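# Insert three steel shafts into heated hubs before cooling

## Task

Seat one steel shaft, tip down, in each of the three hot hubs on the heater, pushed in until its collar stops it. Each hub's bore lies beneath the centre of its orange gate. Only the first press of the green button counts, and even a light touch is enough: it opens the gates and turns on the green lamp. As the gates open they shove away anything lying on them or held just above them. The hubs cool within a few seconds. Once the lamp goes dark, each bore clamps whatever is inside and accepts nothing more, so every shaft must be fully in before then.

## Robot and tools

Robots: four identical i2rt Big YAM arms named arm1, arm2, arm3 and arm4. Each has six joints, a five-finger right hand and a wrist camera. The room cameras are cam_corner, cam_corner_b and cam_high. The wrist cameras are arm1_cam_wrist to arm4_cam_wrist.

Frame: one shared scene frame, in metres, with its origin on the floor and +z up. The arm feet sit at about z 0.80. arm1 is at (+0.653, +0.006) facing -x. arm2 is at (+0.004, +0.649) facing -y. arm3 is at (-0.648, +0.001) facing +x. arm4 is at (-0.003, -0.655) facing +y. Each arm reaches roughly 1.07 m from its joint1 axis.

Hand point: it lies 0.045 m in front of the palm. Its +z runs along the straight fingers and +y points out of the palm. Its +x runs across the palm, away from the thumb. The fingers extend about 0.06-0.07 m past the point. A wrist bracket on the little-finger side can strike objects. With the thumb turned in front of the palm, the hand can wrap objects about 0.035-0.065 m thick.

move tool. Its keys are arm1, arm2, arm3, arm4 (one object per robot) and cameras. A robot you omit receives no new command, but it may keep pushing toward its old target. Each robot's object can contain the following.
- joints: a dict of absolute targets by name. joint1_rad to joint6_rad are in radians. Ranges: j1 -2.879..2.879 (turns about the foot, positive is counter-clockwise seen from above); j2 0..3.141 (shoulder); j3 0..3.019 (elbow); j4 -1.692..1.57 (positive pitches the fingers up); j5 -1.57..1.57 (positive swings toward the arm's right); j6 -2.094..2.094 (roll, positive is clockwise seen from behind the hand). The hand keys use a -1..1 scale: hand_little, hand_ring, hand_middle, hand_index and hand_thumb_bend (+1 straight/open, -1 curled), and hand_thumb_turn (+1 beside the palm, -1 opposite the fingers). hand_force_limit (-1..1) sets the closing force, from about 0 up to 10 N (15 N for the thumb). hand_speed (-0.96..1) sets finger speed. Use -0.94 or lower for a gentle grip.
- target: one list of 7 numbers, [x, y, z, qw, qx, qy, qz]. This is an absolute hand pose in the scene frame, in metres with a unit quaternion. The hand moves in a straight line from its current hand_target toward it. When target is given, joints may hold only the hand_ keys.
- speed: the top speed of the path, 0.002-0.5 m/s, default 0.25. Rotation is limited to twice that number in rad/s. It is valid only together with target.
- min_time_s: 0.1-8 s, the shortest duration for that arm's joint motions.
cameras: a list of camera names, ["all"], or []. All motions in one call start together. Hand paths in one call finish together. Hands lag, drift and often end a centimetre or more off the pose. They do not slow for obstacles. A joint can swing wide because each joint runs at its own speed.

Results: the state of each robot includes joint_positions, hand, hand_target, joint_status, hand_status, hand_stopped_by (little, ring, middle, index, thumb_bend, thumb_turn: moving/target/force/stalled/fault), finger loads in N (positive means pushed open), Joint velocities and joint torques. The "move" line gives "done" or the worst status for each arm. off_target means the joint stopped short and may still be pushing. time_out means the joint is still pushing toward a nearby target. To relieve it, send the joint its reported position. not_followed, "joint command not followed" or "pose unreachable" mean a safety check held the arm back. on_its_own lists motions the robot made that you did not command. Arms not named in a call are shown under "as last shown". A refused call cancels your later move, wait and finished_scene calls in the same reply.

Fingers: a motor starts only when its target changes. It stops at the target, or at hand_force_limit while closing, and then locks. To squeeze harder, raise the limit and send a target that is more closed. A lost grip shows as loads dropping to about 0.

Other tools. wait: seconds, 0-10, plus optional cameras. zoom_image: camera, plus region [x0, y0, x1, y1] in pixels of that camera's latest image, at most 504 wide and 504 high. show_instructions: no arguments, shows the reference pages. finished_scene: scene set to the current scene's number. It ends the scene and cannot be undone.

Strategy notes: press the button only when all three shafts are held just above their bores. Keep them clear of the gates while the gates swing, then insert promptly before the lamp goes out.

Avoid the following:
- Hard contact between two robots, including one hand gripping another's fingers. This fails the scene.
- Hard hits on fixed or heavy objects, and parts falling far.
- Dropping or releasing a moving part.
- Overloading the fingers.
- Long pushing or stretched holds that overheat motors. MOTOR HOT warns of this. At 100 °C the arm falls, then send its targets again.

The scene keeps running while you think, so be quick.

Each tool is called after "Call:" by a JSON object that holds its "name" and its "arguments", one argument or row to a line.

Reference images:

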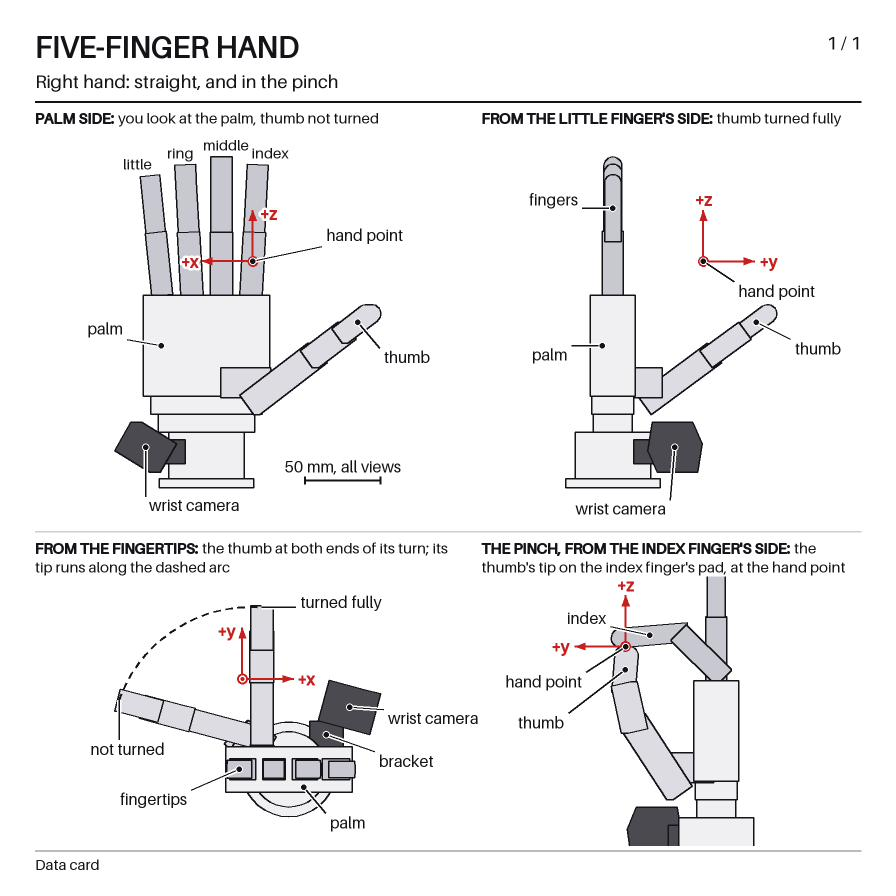

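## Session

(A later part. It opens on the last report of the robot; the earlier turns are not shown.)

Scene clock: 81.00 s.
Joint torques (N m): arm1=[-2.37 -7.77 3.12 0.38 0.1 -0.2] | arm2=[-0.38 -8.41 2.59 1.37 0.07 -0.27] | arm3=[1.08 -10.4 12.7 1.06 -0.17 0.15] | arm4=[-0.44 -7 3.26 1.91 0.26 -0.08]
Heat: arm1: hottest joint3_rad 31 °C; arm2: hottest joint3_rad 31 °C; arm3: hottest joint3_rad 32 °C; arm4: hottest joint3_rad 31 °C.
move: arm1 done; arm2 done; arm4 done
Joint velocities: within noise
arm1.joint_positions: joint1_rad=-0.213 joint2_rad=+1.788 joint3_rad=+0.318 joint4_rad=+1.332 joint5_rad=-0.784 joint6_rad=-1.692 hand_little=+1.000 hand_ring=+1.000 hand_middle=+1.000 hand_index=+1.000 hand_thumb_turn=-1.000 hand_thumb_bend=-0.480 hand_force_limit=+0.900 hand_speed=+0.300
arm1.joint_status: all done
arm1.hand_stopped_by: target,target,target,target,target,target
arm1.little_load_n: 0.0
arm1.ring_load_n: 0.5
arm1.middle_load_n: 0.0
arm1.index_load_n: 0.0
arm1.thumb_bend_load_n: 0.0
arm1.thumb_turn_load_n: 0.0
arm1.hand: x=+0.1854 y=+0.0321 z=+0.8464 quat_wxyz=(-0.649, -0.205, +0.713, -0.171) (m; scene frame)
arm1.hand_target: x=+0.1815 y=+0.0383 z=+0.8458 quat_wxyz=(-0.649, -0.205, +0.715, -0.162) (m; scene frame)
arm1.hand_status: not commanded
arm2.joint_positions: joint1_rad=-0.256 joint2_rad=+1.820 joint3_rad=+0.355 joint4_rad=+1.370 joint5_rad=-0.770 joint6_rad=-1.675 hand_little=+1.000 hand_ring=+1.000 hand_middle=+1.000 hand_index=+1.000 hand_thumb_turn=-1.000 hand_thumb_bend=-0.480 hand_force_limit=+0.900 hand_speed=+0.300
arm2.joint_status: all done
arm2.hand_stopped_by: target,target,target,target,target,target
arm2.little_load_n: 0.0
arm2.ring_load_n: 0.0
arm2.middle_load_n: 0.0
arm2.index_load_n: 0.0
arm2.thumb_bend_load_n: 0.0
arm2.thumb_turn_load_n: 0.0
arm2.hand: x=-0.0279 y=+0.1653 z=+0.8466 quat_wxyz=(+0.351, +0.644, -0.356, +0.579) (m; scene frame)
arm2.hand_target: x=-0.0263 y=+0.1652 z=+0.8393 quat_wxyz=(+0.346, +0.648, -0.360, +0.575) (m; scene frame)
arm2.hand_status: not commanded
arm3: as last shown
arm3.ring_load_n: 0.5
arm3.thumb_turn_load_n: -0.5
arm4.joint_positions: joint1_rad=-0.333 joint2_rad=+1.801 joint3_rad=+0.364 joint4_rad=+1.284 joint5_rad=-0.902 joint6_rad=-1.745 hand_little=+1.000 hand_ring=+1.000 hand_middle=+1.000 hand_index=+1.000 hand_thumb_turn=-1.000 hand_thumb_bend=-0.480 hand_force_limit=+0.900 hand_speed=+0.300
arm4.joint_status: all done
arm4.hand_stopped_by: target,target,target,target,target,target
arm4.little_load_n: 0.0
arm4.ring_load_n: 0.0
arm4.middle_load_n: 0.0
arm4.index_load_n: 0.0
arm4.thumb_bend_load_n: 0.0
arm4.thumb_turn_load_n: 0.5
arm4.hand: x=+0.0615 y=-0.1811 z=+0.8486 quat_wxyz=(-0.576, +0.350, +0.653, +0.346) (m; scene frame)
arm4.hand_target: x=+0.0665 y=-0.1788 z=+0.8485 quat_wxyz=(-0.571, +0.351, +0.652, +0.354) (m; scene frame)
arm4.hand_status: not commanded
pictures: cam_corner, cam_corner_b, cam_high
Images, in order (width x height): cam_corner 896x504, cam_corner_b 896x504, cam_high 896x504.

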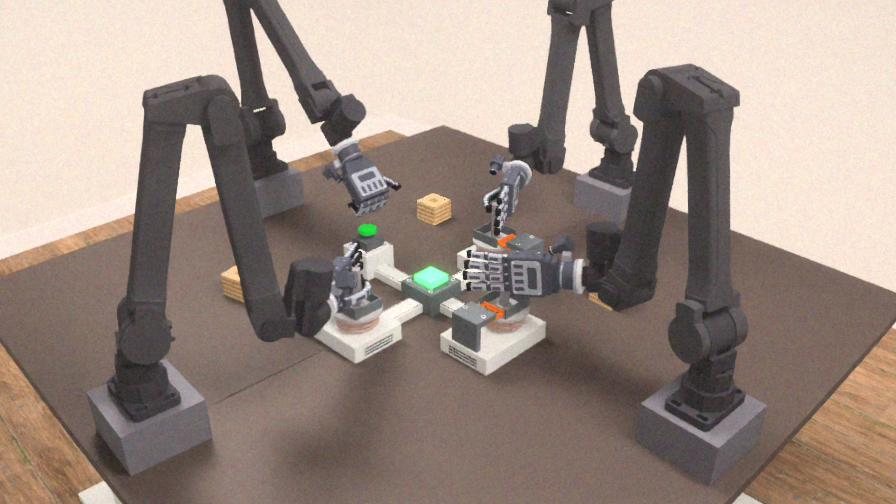

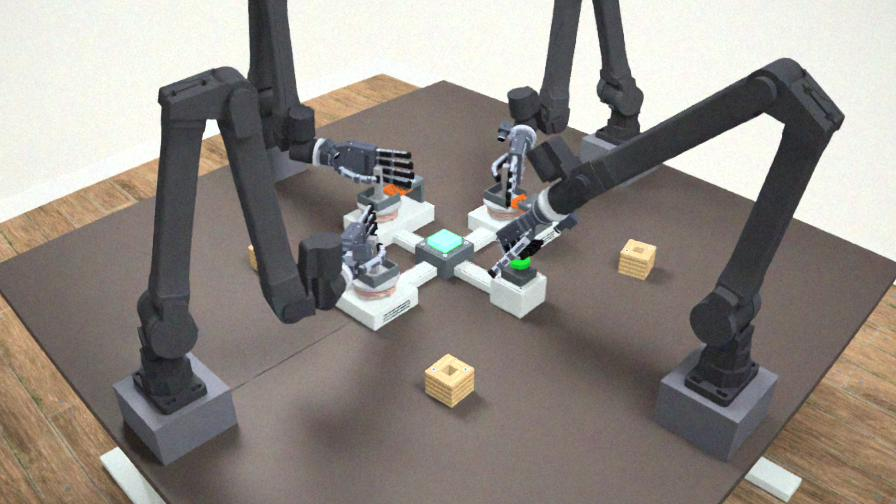

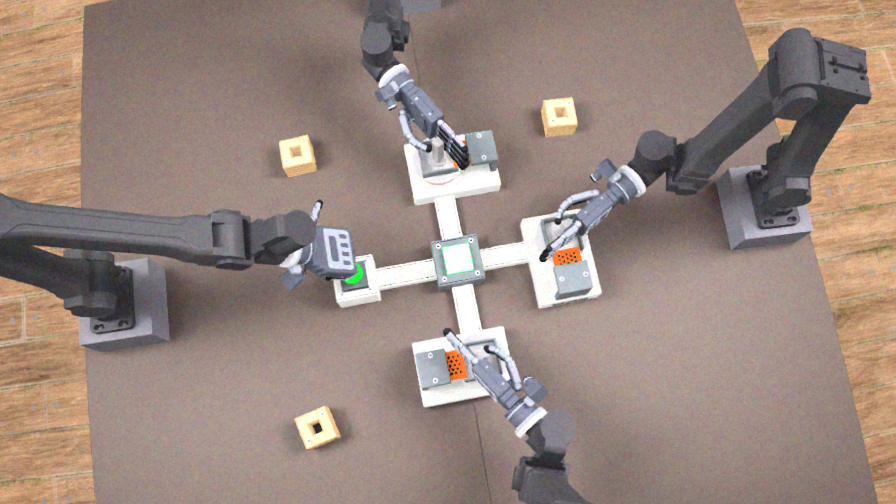

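Call:
{"name": "move", "arguments": {
  "arm2": {"joints": {"hand_thumb_bend": -0.2, "hand_speed": 0.3}},
  "arm1": {"joints": {"hand_thumb_bend": -0.2, "hand_speed": 0.3}},
  "arm4": {"joints": {"hand_thumb_bend": -0.2, "hand_speed": 0.3}},
  "cameras": ["cam_corner", "cam_corner_b", "cam_high"]
}}

Call:
{"name": "zoom_image", "arguments": {
  "camera": "cam_corner",
  "region": [475, 260, 535, 320]
}}

Call:
{"name": "zoom_image", "arguments": {
  "camera": "cam_corner_b",
  "region": [345, 230, 405, 290]
}}

Call:
{"name": "zoom_image", "arguments": {
  "camera": "cam_corner",
  "region": [325, 260, 385, 320]
}}

Call:
{"name": "zoom_image", "arguments": {
  "camera": "cam_corner_b",
  "region": [475, 160, 535, 220]
}}

Call:
{"name": "zoom_image", "arguments": {
  "camera": "cam_corner_b",
  "region": [350, 160, 410, 220]
}}

Scene clock: 81.97 s.
Joint torques (N m): arm1=[-2.26 -7.88 3.08 0.34 0.09 -0.2] | arm2=[-1.2 -8.35 2.63 1.42 0.1 -0.33] | arm3=[-0.03 -11.28 12.48 0.98 -0.17 0.11] | arm4=[-0.44 -7 3.26 1.89 0.26 -0.08]
Heat: arm1: hottest joint3_rad 31 °C; arm2: hottest joint3_rad 31 °C; arm3: hottest joint3_rad 32 °C; arm4: hottest joint3_rad 31 °C.
move: arm1 done; arm2 done; arm4 done
Joint velocities: within noise
arm1.joint_positions: joint1_rad=-0.213 joint2_rad=+1.788 joint3_rad=+0.318 joint4_rad=+1.332 joint5_rad=-0.784 joint6_rad=-1.692 hand_little=+1.000 hand_ring=+1.000 hand_middle=+1.000 hand_index=+1.000 hand_thumb_turn=-1.000 hand_thumb_bend=-0.200 hand_force_limit=+0.900 hand_speed=+0.300
arm1.joint_status: all done
arm1.hand_stopped_by: target,target,target,target,target,target
arm1.little_load_n: 0.0
arm1.ring_load_n: 0.0
arm1.middle_load_n: 0.0
arm1.index_load_n: -0.5
arm1.thumb_bend_load_n: 0.0
arm1.thumb_turn_load_n: 0.0
arm1.hand: x=+0.1854 y=+0.0321 z=+0.8464 quat_wxyz=(-0.649, -0.205, +0.713, -0.171) (m; scene frame)
arm1.hand_target: x=+0.1815 y=+0.0383 z=+0.8458 quat_wxyz=(-0.649, -0.205, +0.715, -0.162) (m; scene frame)
arm1.hand_status: not commanded
arm2.joint_positions: joint1_rad=-0.256 joint2_rad=+1.820 joint3_rad=+0.355 joint4_rad=+1.370 joint5_rad=-0.770 joint6_rad=-1.675 hand_little=+1.000 hand_ring=+1.000 hand_middle=+1.000 hand_index=+1.000 hand_thumb_turn=-1.000 hand_thumb_bend=-0.200 hand_force_limit=+0.900 hand_speed=+0.300
arm2.joint_status: all done
arm2.hand_stopped_by: target,target,target,target,target,target
arm2.little_load_n: 0.0
arm2.ring_load_n: 0.0
arm2.middle_load_n: 0.0
arm2.index_load_n: 0.0
arm2.thumb_bend_load_n: 0.0
arm2.thumb_turn_load_n: 0.0
arm2.hand: x=-0.0279 y=+0.1653 z=+0.8466 quat_wxyz=(+0.351, +0.644, -0.356, +0.579) (m; scene frame)
arm2.hand_target: x=-0.0263 y=+0.1652 z=+0.8393 quat_wxyz=(+0.346, +0.648, -0.360, +0.575) (m; scene frame)
arm2.hand_status: not commanded
arm3: as last shown
arm3.thumb_turn_load_n: 0.0
arm4.joint_positions: joint1_rad=-0.333 joint2_rad=+1.801 joint3_rad=+0.364 joint4_rad=+1.284 joint5_rad=-0.902 joint6_rad=-1.745 hand_little=+1.000 hand_ring=+1.000 hand_middle=+1.000 hand_index=+1.000 hand_thumb_turn=-1.000 hand_thumb_bend=-0.200 hand_force_limit=+0.900 hand_speed=+0.300
arm4.joint_status: all done
arm4.hand_stopped_by: target,target,target,target,target,target
arm4.little_load_n: 0.0
arm4.ring_load_n: 0.0
arm4.middle_load_n: 0.0
arm4.index_load_n: 0.0
arm4.thumb_bend_load_n: 0.0
arm4.thumb_turn_load_n: 0.0
arm4.hand: x=+0.0615 y=-0.1811 z=+0.8486 quat_wxyz=(-0.576, +0.350, +0.653, +0.346) (m; scene frame)
arm4.hand_target: x=+0.0665 y=-0.1788 z=+0.8485 quat_wxyz=(-0.571, +0.351, +0.652, +0.354) (m; scene frame)
arm4.hand_status: not commanded
pictures: cam_corner, cam_corner_b, cam_high
Images, in order (width x height): cam_corner 896x504, cam_corner_b 896x504, cam_high 896x504.

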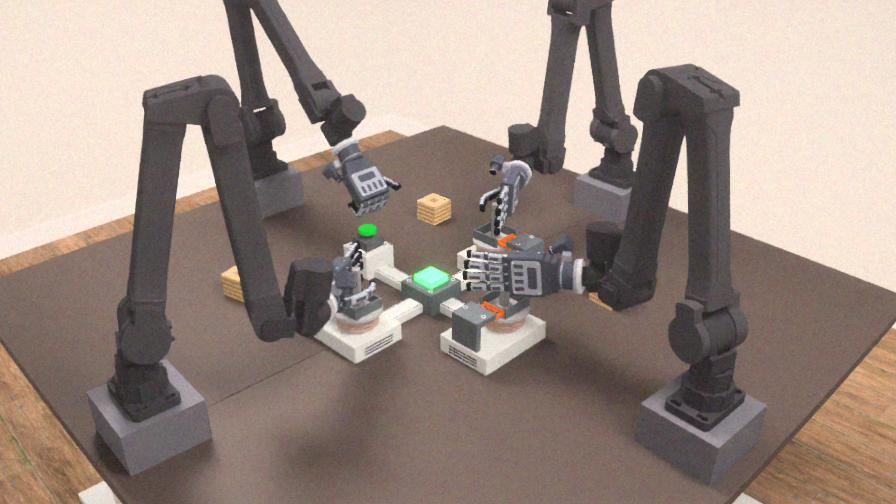

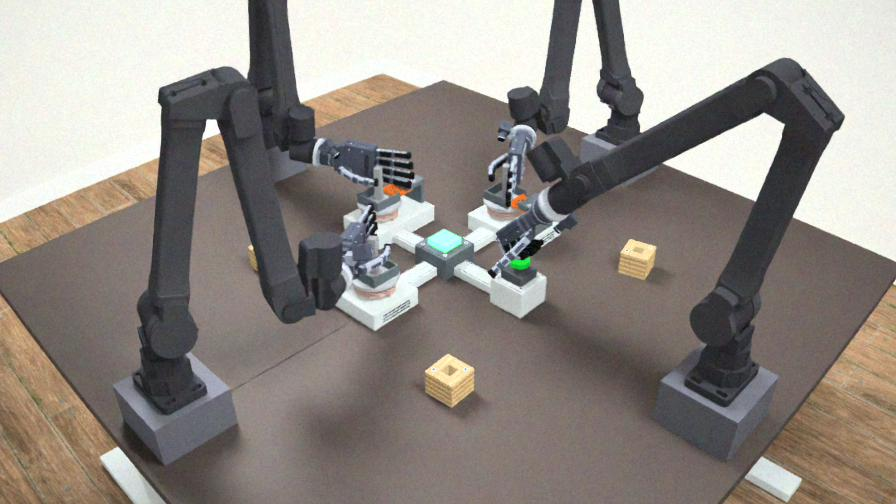

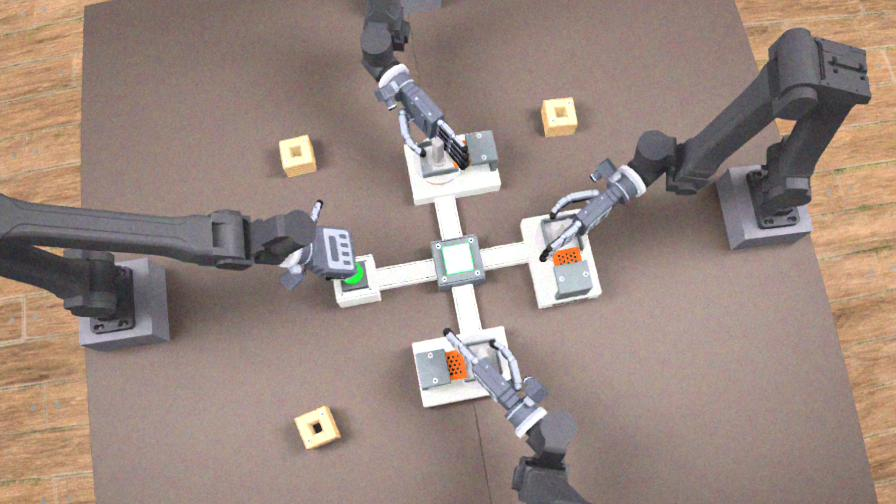

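Scaled by 8.400 from the camera's 896x504 image, which has a finer 1280x720 frame.

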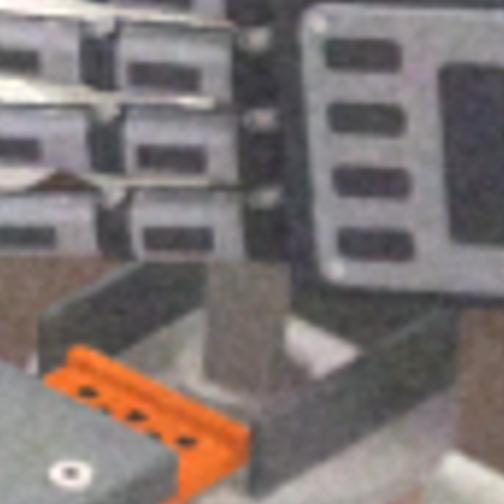

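Scaled by 8.400 from the camera's 896x504 image, which has a finer 1280x720 frame.

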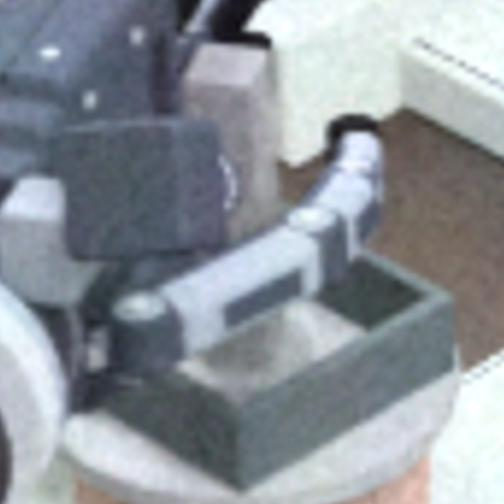

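Scaled by 8.400 from the camera's 896x504 image, which has a finer 1280x720 frame.

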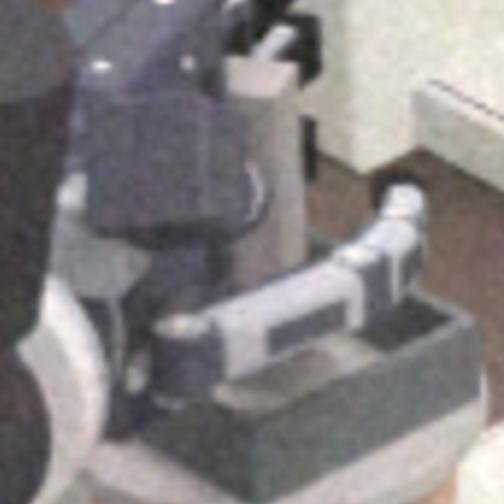

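Scaled by 8.400 from the camera's 896x504 image, which has a finer 1280x720 frame.

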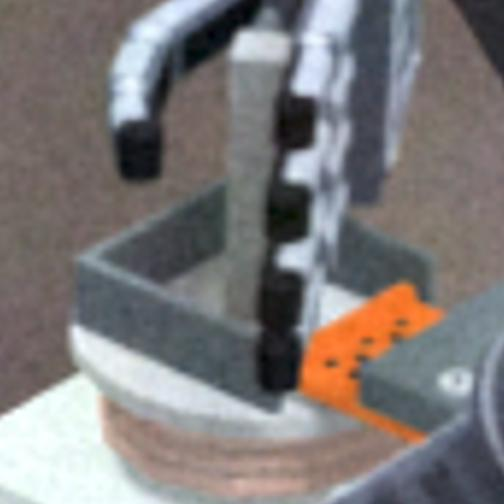

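Scaled by 8.400 from the camera's 896x504 image, which has a finer 1280x720 frame.

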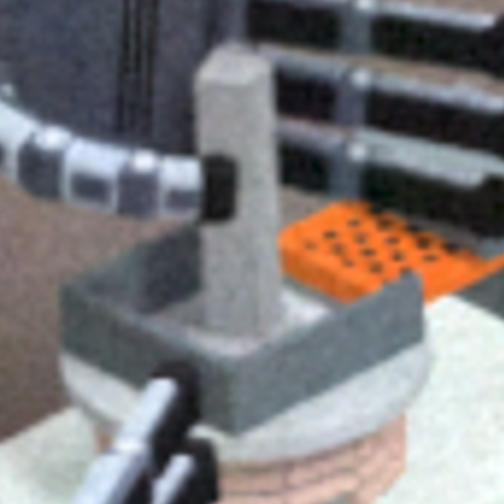

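Call:
{"name": "move", "arguments": {
  "arm2": {"joints": {"hand_thumb_bend": 1.0, "hand_speed": 0.48}},
  "arm1": {"joints": {"hand_thumb_bend": 1.0, "hand_speed": 0.48}},
  "arm4": {"joints": {"hand_thumb_bend": 1.0, "hand_speed": 0.48}},
  "cameras": ["cam_corner", "cam_corner_b", "cam_high"]
}}

Call:
{"name": "zoom_image", "arguments": {
  "camera": "cam_corner_b",
  "region": [345, 230, 405, 290]
}}

Call:
{"name": "zoom_image", "arguments": {
  "camera": "cam_corner",
  "region": [325, 260, 385, 320]
}}

Call:
{"name": "zoom_image", "arguments": {
  "camera": "cam_corner",
  "region": [460, 200, 560, 300]
}}

Scene clock: 83.73 s.
Joint torques (N m): arm1=[-2.32 -7.94 3.07 0.35 0.1 -0.21] | arm2=[-0.56 -7.47 2.66 1.57 0.07 -0.25] | arm3=[0.32 -10.75 12.55 1.07 -0.18 0.15] | arm4=[-0.5 -7 3.28 1.89 0.26 -0.09]
Heat: arm1: hottest joint3_rad 31 °C; arm2: hottest joint3_rad 31 °C; arm3: hottest joint3_rad 32 °C; arm4: hottest joint3_rad 31 °C.
move: arm1 done; arm2 done; arm4 done
Joint velocities: within noise
arm1.joint_positions: joint1_rad=-0.213 joint2_rad=+1.788 joint3_rad=+0.318 joint4_rad=+1.332 joint5_rad=-0.784 joint6_rad=-1.692 hand_little=+1.000 hand_ring=+1.000 hand_middle=+1.000 hand_index=+1.000 hand_thumb_turn=-1.000 hand_thumb_bend=+1.000 hand_force_limit=+0.900 hand_speed=+0.480
arm1.joint_status: all done
arm1.hand_stopped_by: target,target,target,target,target,target
arm1.little_load_n: 0.0
arm1.ring_load_n: 0.0
arm1.middle_load_n: 0.0
arm1.index_load_n: 0.0
arm1.thumb_bend_load_n: 0.0
arm1.thumb_turn_load_n: 0.5
arm1.hand: x=+0.1854 y=+0.0321 z=+0.8464 quat_wxyz=(-0.649, -0.205, +0.713, -0.171) (m; scene frame)
arm1.hand_target: x=+0.1815 y=+0.0383 z=+0.8458 quat_wxyz=(-0.649, -0.205, +0.715, -0.162) (m; scene frame)
arm1.hand_status: not commanded
arm2.joint_positions: joint1_rad=-0.256 joint2_rad=+1.820 joint3_rad=+0.355 joint4_rad=+1.370 joint5_rad=-0.770 joint6_rad=-1.675 hand_little=+1.000 hand_ring=+1.000 hand_middle=+1.000 hand_index=+1.000 hand_thumb_turn=-1.000 hand_thumb_bend=+1.000 hand_force_limit=+0.900 hand_speed=+0.480
arm2.joint_status: all done
arm2.hand_stopped_by: target,target,target,target,target,target
arm2.little_load_n: 0.0
arm2.ring_load_n: 0.0
arm2.middle_load_n: 0.0
arm2.index_load_n: 0.0
arm2.thumb_bend_load_n: 0.0
arm2.thumb_turn_load_n: 0.0
arm2.hand: x=-0.0279 y=+0.1653 z=+0.8466 quat_wxyz=(+0.351, +0.644, -0.356, +0.579) (m; scene frame)
arm2.hand_target: x=-0.0263 y=+0.1652 z=+0.8393 quat_wxyz=(+0.346, +0.648, -0.360, +0.575) (m; scene frame)
arm2.hand_status: not commanded
arm3: as last shown
arm3.ring_load_n: 0.0
arm4.joint_positions: joint1_rad=-0.333 joint2_rad=+1.801 joint3_rad=+0.364 joint4_rad=+1.284 joint5_rad=-0.902 joint6_rad=-1.745 hand_little=+1.000 hand_ring=+1.000 hand_middle=+1.000 hand_index=+1.000 hand_thumb_turn=-1.000 hand_thumb_bend=+1.000 hand_force_limit=+0.900 hand_speed=+0.480
arm4.joint_status: all done
arm4.hand_stopped_by: target,target,target,target,target,target
arm4.little_load_n: 0.0
arm4.ring_load_n: 0.0
arm4.middle_load_n: 0.0
arm4.index_load_n: 0.0
arm4.thumb_bend_load_n: 0.0
arm4.thumb_turn_load_n: 0.0
arm4.hand: x=+0.0615 y=-0.1811 z=+0.8486 quat_wxyz=(-0.576, +0.350, +0.653, +0.346) (m; scene frame)
arm4.hand_target: x=+0.0665 y=-0.1788 z=+0.8485 quat_wxyz=(-0.571, +0.351, +0.652, +0.354) (m; scene frame)
arm4.hand_status: not commanded
pictures: cam_corner, cam_corner_b, cam_high
Images, in order (width x height): cam_corner 896x504, cam_corner_b 896x504, cam_high 896x504.

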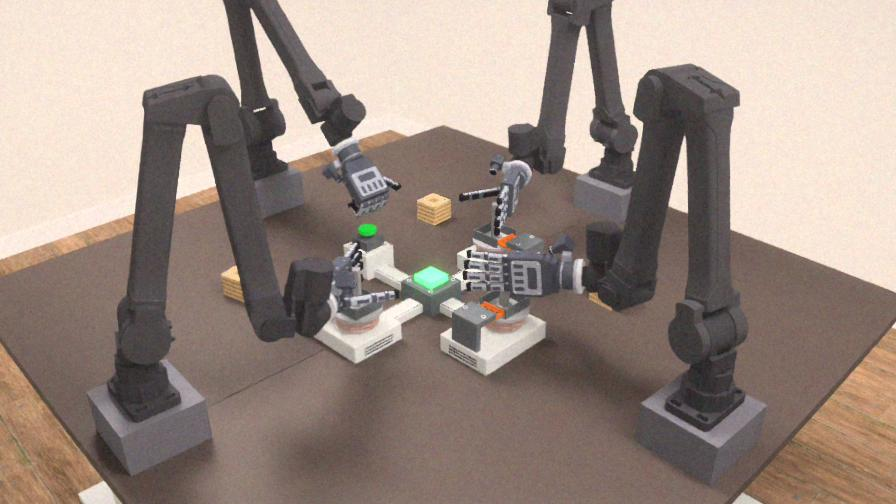

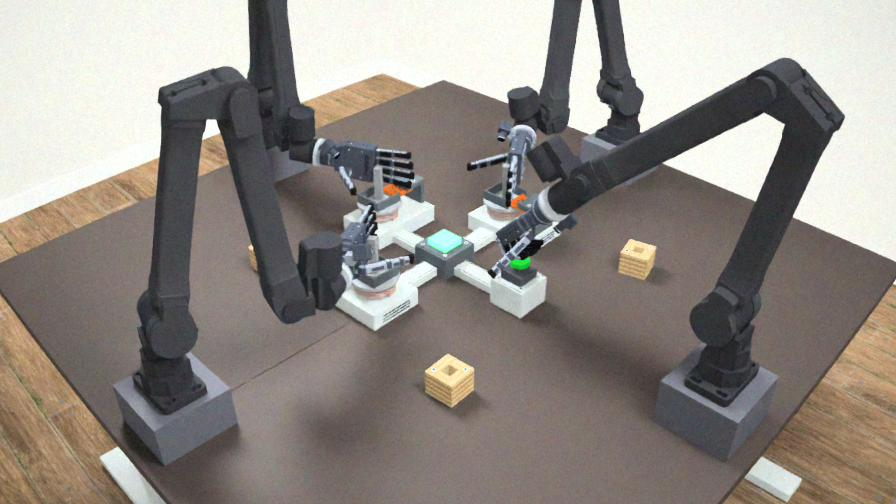

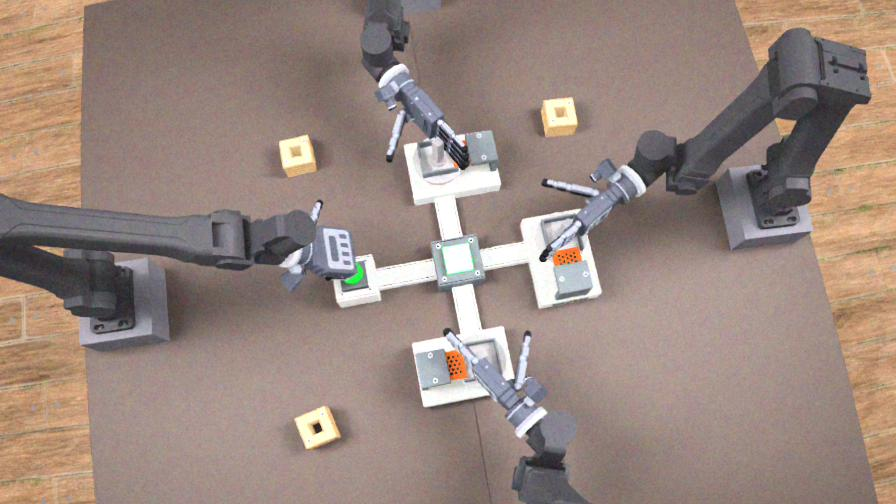

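Scaled by 8.400 from the camera's 896x504 image, which has a finer 1280x720 frame.

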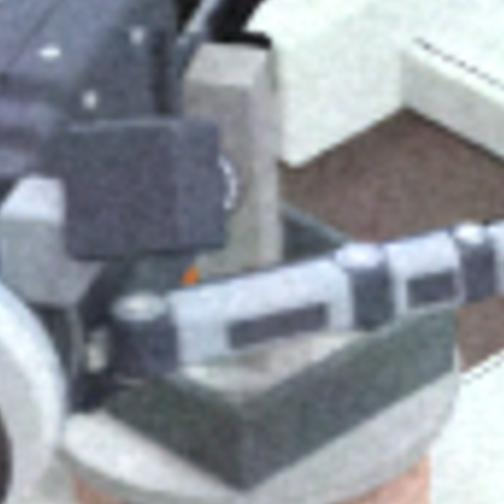

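Scaled by 8.400 from the camera's 896x504 image, which has a finer 1280x720 frame.

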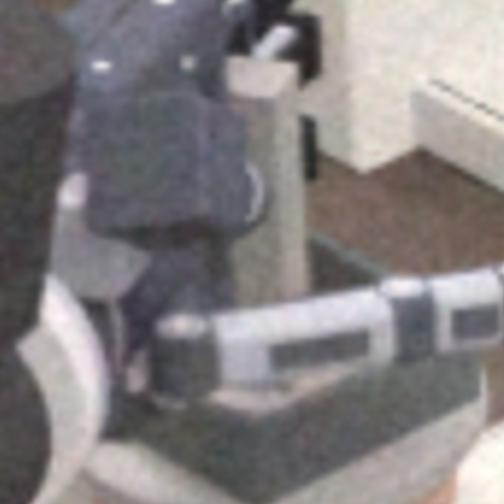

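Scaled by 5.040 from the camera's 896x504 image, which has a finer 1280x720 frame.

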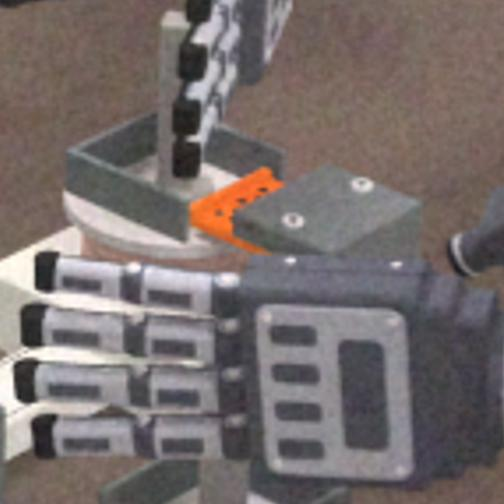

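Call:
{"name": "move", "arguments": {
  "arm2": {"target": [-0.003, 0.177, 0.855, 0.3438, 0.64834, -0.3582, 0.5757], "speed": 0.06},
  "arm1": {"target": [0.194, 0.013, 0.863, 0.64925, 0.20484, -0.71436, 0.16187], "speed": 0.06},
  "arm4": {"target": [0.044, -0.191, 0.865, 0.57174, -0.35036, -0.65205, -0.3538], "speed": 0.06},
  "cameras": ["cam_corner", "cam_corner_b", "cam_high"]
}}

Call:
{"name": "zoom_image", "arguments": {
  "camera": "cam_corner_b",
  "region": [345, 230, 405, 290]
}}

Call:
{"name": "zoom_image", "arguments": {
  "camera": "cam_corner",
  "region": [325, 260, 385, 320]
}}

Call:
{"name": "zoom_image", "arguments": {
  "camera": "cam_corner",
  "region": [475, 260, 535, 320]
}}

Scene clock: 85.33 s.
Joint torques (N m): arm1=[-0.85 -8.53 2.5 0.42 0.09 -0.07] | arm2=[-0.79 -9.7 1.8 1.07 0.02 -0.15] | arm3=[0.32 -11.05 12.67 0.87 -0.22 0.07] | arm4=[0.56 -8.23 2.7 1.05 0.03 0.04]
Heat: arm1: hottest joint3_rad 31 °C; arm2: hottest joint3_rad 31 °C; arm3: hottest joint3_rad 32 °C; arm4: hottest joint3_rad 31 °C.
move: arm1 done; arm2 done; arm4 off_target
Joint velocities: within noise
arm1.joint_positions: joint1_rad=-0.151 joint2_rad=+1.701 joint3_rad=+0.279 joint4_rad=+1.292 joint5_rad=-0.698 joint6_rad=-1.692 hand_little=+1.000 hand_ring=+1.000 hand_middle=+1.000 hand_index=+1.000 hand_thumb_turn=-1.000 hand_thumb_bend=+1.000 hand_force_limit=+0.900 hand_speed=+0.480
arm1.joint_status: not commanded
arm1.hand_stopped_by: target,target,target,target,target,target
arm1.little_load_n: 0.0
arm1.ring_load_n: 0.0
arm1.middle_load_n: 0.0
arm1.index_load_n: 0.0
arm1.thumb_bend_load_n: 0.0
arm1.thumb_turn_load_n: 0.0
arm1.hand: x=+0.1929 y=+0.0181 z=+0.8617 quat_wxyz=(-0.652, -0.201, +0.714, -0.158) (m; scene frame)
arm1.hand_target: x=+0.1935 y=+0.0153 z=+0.8626 quat_wxyz=(-0.650, -0.202, +0.715, -0.158) (m; scene frame)
arm1.hand_status: done (0.005 m and 0.7 deg from the pose sent, 0.027 m and 1.0 deg at the start)
arm2.joint_positions: joint1_rad=-0.195 joint2_rad=+1.756 joint3_rad=+0.317 joint4_rad=+1.342 joint5_rad=-0.709 joint6_rad=-1.675 hand_little=+1.000 hand_ring=+1.000 hand_middle=+1.000 hand_index=+1.000 hand_thumb_turn=-1.000 hand_thumb_bend=+1.000 hand_force_limit=+0.900 hand_speed=+0.480
arm2.joint_status: not commanded
arm2.hand_stopped_by: target,target,target,target,target,target
arm2.little_load_n: 0.0
arm2.ring_load_n: 0.0
arm2.middle_load_n: 0.0
arm2.index_load_n: 0.0
arm2.thumb_bend_load_n: 0.0
arm2.thumb_turn_load_n: 0.0
arm2.hand: x=-0.0079 y=+0.1741 z=+0.8564 quat_wxyz=(+0.351, +0.646, -0.356, +0.577) (m; scene frame)
arm2.hand_target: x=-0.0034 y=+0.1773 z=+0.8550 quat_wxyz=(+0.345, +0.649, -0.359, +0.576) (m; scene frame)
arm2.hand_status: done (0.006 m and 0.9 deg from the pose sent, 0.029 m and 1.1 deg at the start)
arm3.joint_positions: joint1_rad=-0.033 joint2_rad=+1.402 joint3_rad=+0.652 joint4_rad=-0.067 joint5_rad=-0.025 joint6_rad=-0.042 hand_little=-1.000 hand_ring=-1.000 hand_middle=-1.000 hand_index=-1.000 hand_thumb_turn=+1.000 hand_thumb_bend=+1.000 hand_force_limit=+0.000 hand_speed=+0.000
arm3.joint_status: not commanded
arm3.hand_stopped_by: target,target,target,target,target,target
arm3.little_load_n: 0.0
arm3.ring_load_n: 0.0
arm3.middle_load_n: 0.0
arm3.index_load_n: 0.0
arm3.thumb_bend_load_n: 0.0
arm3.thumb_turn_load_n: 0.0
arm3.hand: x=-0.2041 y=+0.0202 z=+0.8309 quat_wxyz=(-0.260, +0.664, -0.651, +0.261) (m; scene frame)
arm3.hand_target: x=-0.1881 y=+0.0156 z=+0.8498 quat_wxyz=(-0.270, +0.654, -0.653, +0.271) (m; scene frame)
arm3.hand_status: not commanded
arm4.joint_positions: joint1_rad=-0.300 joint2_rad=+1.734 joint3_rad=+0.318 joint4_rad=+1.278 joint5_rad=-0.833 joint6_rad=-1.745 hand_little=+1.000 hand_ring=+1.000 hand_middle=+1.000 hand_index=+1.000 hand_thumb_turn=-1.000 hand_thumb_bend=+1.000 hand_force_limit=+0.900 hand_speed=+0.480
arm4.joint_status: not commanded
arm4.hand_stopped_by: target,target,target,target,target,target
arm4.little_load_n: 0.0
arm4.ring_load_n: 0.0
arm4.middle_load_n: 0.0
arm4.index_load_n: 0.0
arm4.thumb_bend_load_n: 0.0
arm4.thumb_turn_load_n: 0.5
arm4.hand: x=+0.0543 y=-0.1907 z=+0.8621 quat_wxyz=(-0.567, +0.355, +0.649, +0.362) (m; scene frame)
arm4.hand_target: x=+0.0502 y=-0.1912 z=+0.8645 quat_wxyz=(-0.568, +0.356, +0.650, +0.359) (m; scene frame)
arm4.hand_status: off_target (0.011 m and 1.3 deg from the pose sent, 0.026 m and 1.0 deg at the start)
pictures: cam_corner, cam_corner_b, cam_high
Images, in order (width x height): cam_corner 896x504, cam_corner_b 896x504, cam_high 896x504.

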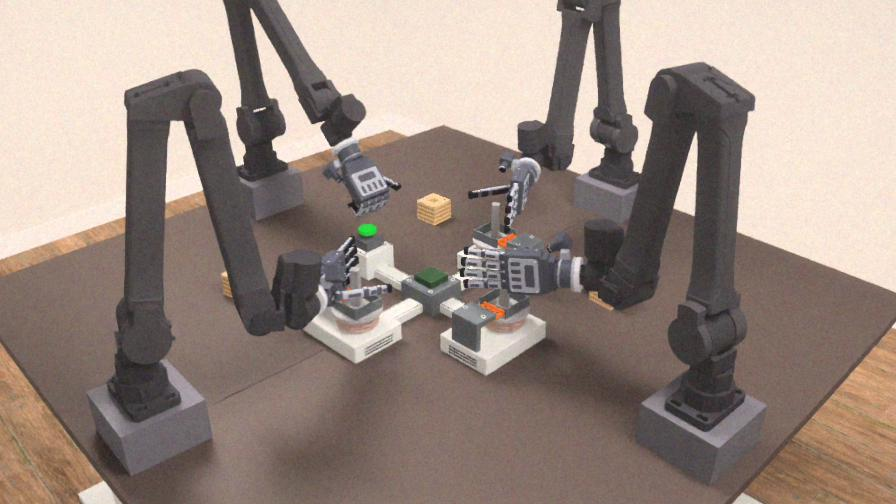

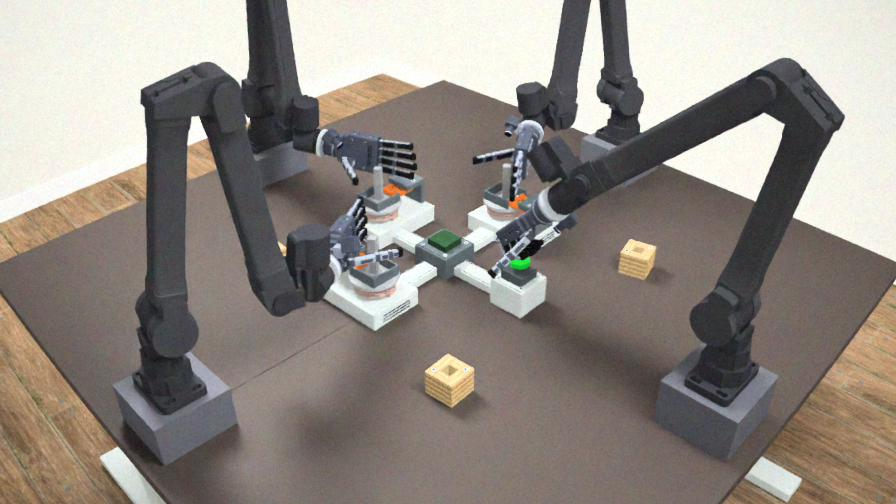

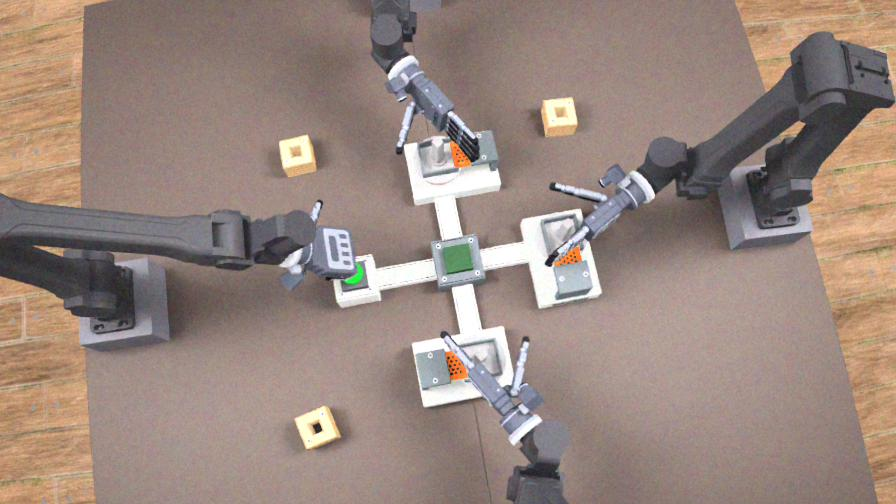

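Scaled by 8.400 from the camera's 896x504 image, which has a finer 1280x720 frame.

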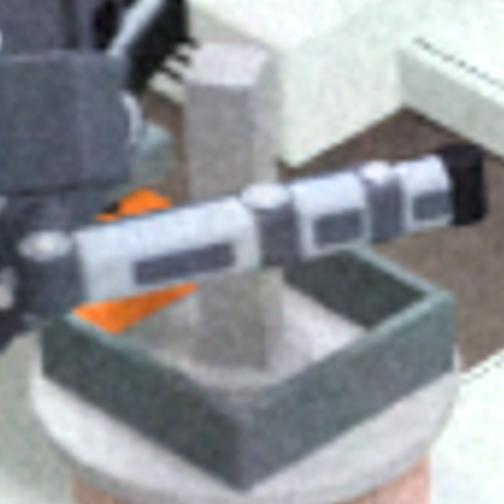

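Scaled by 8.400 from the camera's 896x504 image, which has a finer 1280x720 frame.

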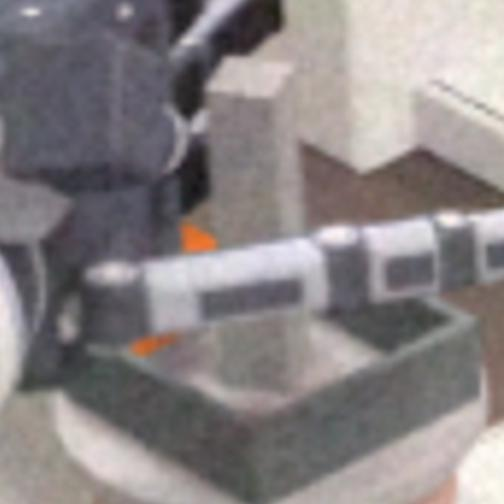

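Scaled by 8.400 from the camera's 896x504 image, which has a finer 1280x720 frame.

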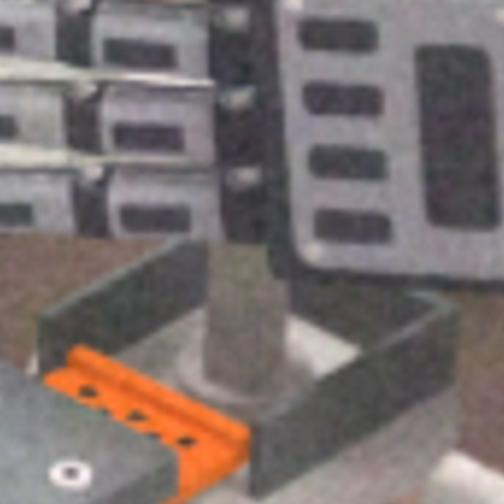

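Call:
{"name": "move", "arguments": {
  "arm2": {"target": [0.02, 0.19, 0.98, 0.3438, 0.64834, -0.3582, 0.5757], "speed": 0.12},
  "arm1": {"target": [0.208, -0.011, 0.98, 0.64925, 0.20484, -0.71436, 0.16187], "speed": 0.12},
  "arm4": {"target": [0.025, -0.205, 0.98, 0.57174, -0.35036, -0.65205, -0.3538], "speed": 0.12},
  "cameras": ["cam_corner", "cam_corner_b", "cam_high"]
}}

Scene clock: 87.53 s.
Joint torques (N m): arm1=[-0.85 -3.9 9.8 0.31 0.07 0.06] | arm2=[-0.73 -5.07 10.96 1.29 0.05 -0.05] | arm3=[0.85 -10.34 12.31 0.92 -0.2 0.11] | arm4=[0.67 -4.48 11.74 1.17 0.01 0.08]
Heat: arm1: hottest joint3_rad 31 °C; arm2: hottest joint3_rad 31 °C; arm3: hottest joint3_rad 32 °C; arm4: hottest joint3_rad 31 °C.
move: arm1 off_target; arm2 off_target; arm4 off_target
Joint velocities: within noise
arm1.joint_positions: joint1_rad=-0.078 joint2_rad=+1.058 joint3_rad=+0.272 joint4_rad=+0.622 joint5_rad=-0.625 joint6_rad=-1.692 hand_little=+1.000 hand_ring=+1.000 hand_middle=+1.000 hand_index=+1.000 hand_thumb_turn=-1.000 hand_thumb_bend=+1.000 hand_force_limit=+0.900 hand_speed=+0.480
arm1.joint_status: not commanded
arm1.hand_stopped_by: target,target,target,target,target,target
arm1.little_load_n: 0.0
arm1.ring_load_n: 0.0
arm1.middle_load_n: 0.0
arm1.index_load_n: 0.0
arm1.thumb_bend_load_n: 0.0
arm1.thumb_turn_load_n: 0.0
arm1.hand: x=+0.2218 y=-0.0049 z=+0.9559 quat_wxyz=(-0.638, -0.200, +0.726, -0.160) (m; scene frame)
arm1.hand_target: x=+0.2089 y=-0.0066 z=+0.9789 quat_wxyz=(-0.650, -0.202, +0.715, -0.159) (m; scene frame)
arm1.hand_status: off_target (0.028 m and 1.9 deg from the pose sent, 0.123 m and 0.7 deg at the start)
arm2.joint_positions: joint1_rad=-0.135 joint2_rad=+1.108 joint3_rad=+0.300 joint4_rad=+0.669 joint5_rad=-0.638 joint6_rad=-1.672 hand_little=+1.000 hand_ring=+1.000 hand_middle=+1.000 hand_index=+1.000 hand_thumb_turn=-1.000 hand_thumb_bend=+1.000 hand_force_limit=+0.900 hand_speed=+0.480
arm2.joint_status: not commanded
arm2.hand_stopped_by: target,target,target,target,target,target
arm2.little_load_n: 0.0
arm2.ring_load_n: 0.0
arm2.middle_load_n: 0.0
arm2.index_load_n: 0.0
arm2.thumb_bend_load_n: 0.0
arm2.thumb_turn_load_n: 0.0
arm2.hand: x=+0.0118 y=+0.2029 z=+0.9565 quat_wxyz=(+0.339, +0.652, -0.373, +0.567) (m; scene frame)
arm2.hand_target: x=+0.0147 y=+0.1904 z=+0.9789 quat_wxyz=(+0.347, +0.647, -0.362, +0.574) (m; scene frame)
arm2.hand_status: off_target (0.028 m and 2.0 deg from the pose sent, 0.128 m and 0.9 deg at the start)
arm3: as last shown
arm3.thumb_bend_load_n: -0.5
arm4.joint_positions: joint1_rad=-0.238 joint2_rad=+1.129 joint3_rad=+0.298 joint4_rad=+0.663 joint5_rad=-0.787 joint6_rad=-1.739 hand_little=+1.000 hand_ring=+1.000 hand_middle=+1.000 hand_index=+1.000 hand_thumb_turn=-1.000 hand_thumb_bend=+1.000 hand_force_limit=+0.900 hand_speed=+0.480
arm4.joint_status: not commanded
arm4.hand_stopped_by: target,target,target,target,target,target
arm4.little_load_n: 0.0
arm4.ring_load_n: 0.0
arm4.middle_load_n: 0.0
arm4.index_load_n: 0.0
arm4.thumb_bend_load_n: 0.0
arm4.thumb_turn_load_n: 0.5
arm4.hand: x=+0.0264 y=-0.2168 z=+0.9577 quat_wxyz=(-0.566, +0.362, +0.655, +0.345) (m; scene frame)
arm4.hand_target: x=+0.0256 y=-0.2050 z=+0.9793 quat_wxyz=(-0.571, +0.350, +0.652, +0.355) (m; scene frame)
arm4.hand_status: off_target (0.025 m and 1.8 deg from the pose sent, 0.122 m and 1.3 deg at the start)
pictures: cam_corner, cam_corner_b, cam_high
Images, in order (width x height): cam_corner 896x504, cam_corner_b 896x504, cam_high 896x504.

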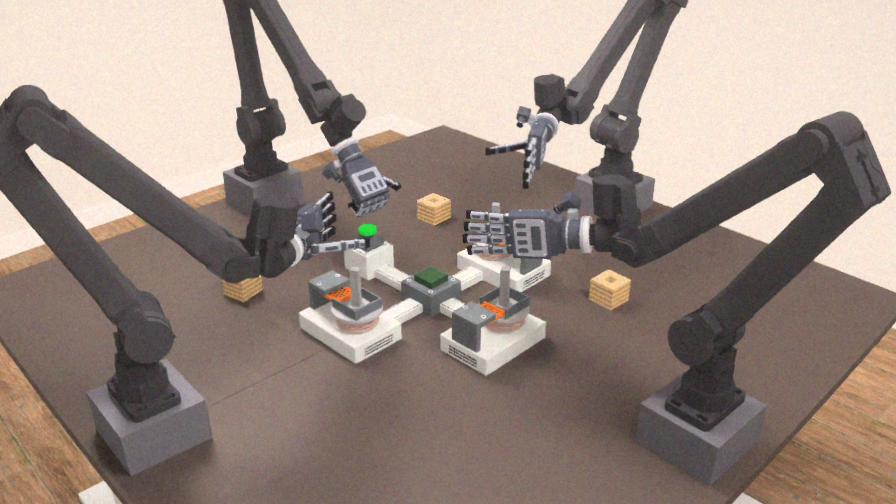

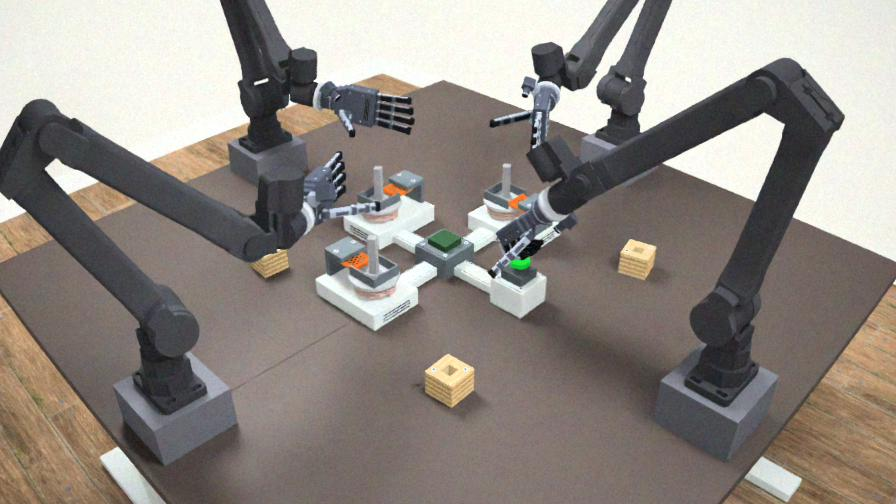

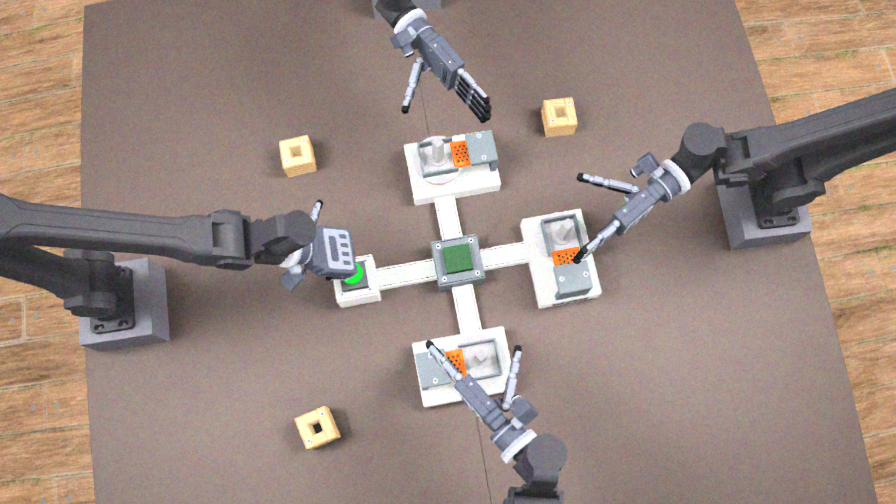

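All three are seated. Finishing scene 2.

Call:
{"name": "finished_scene", "arguments": {
  "scene": 2
}}

The scene is finished: the task was done.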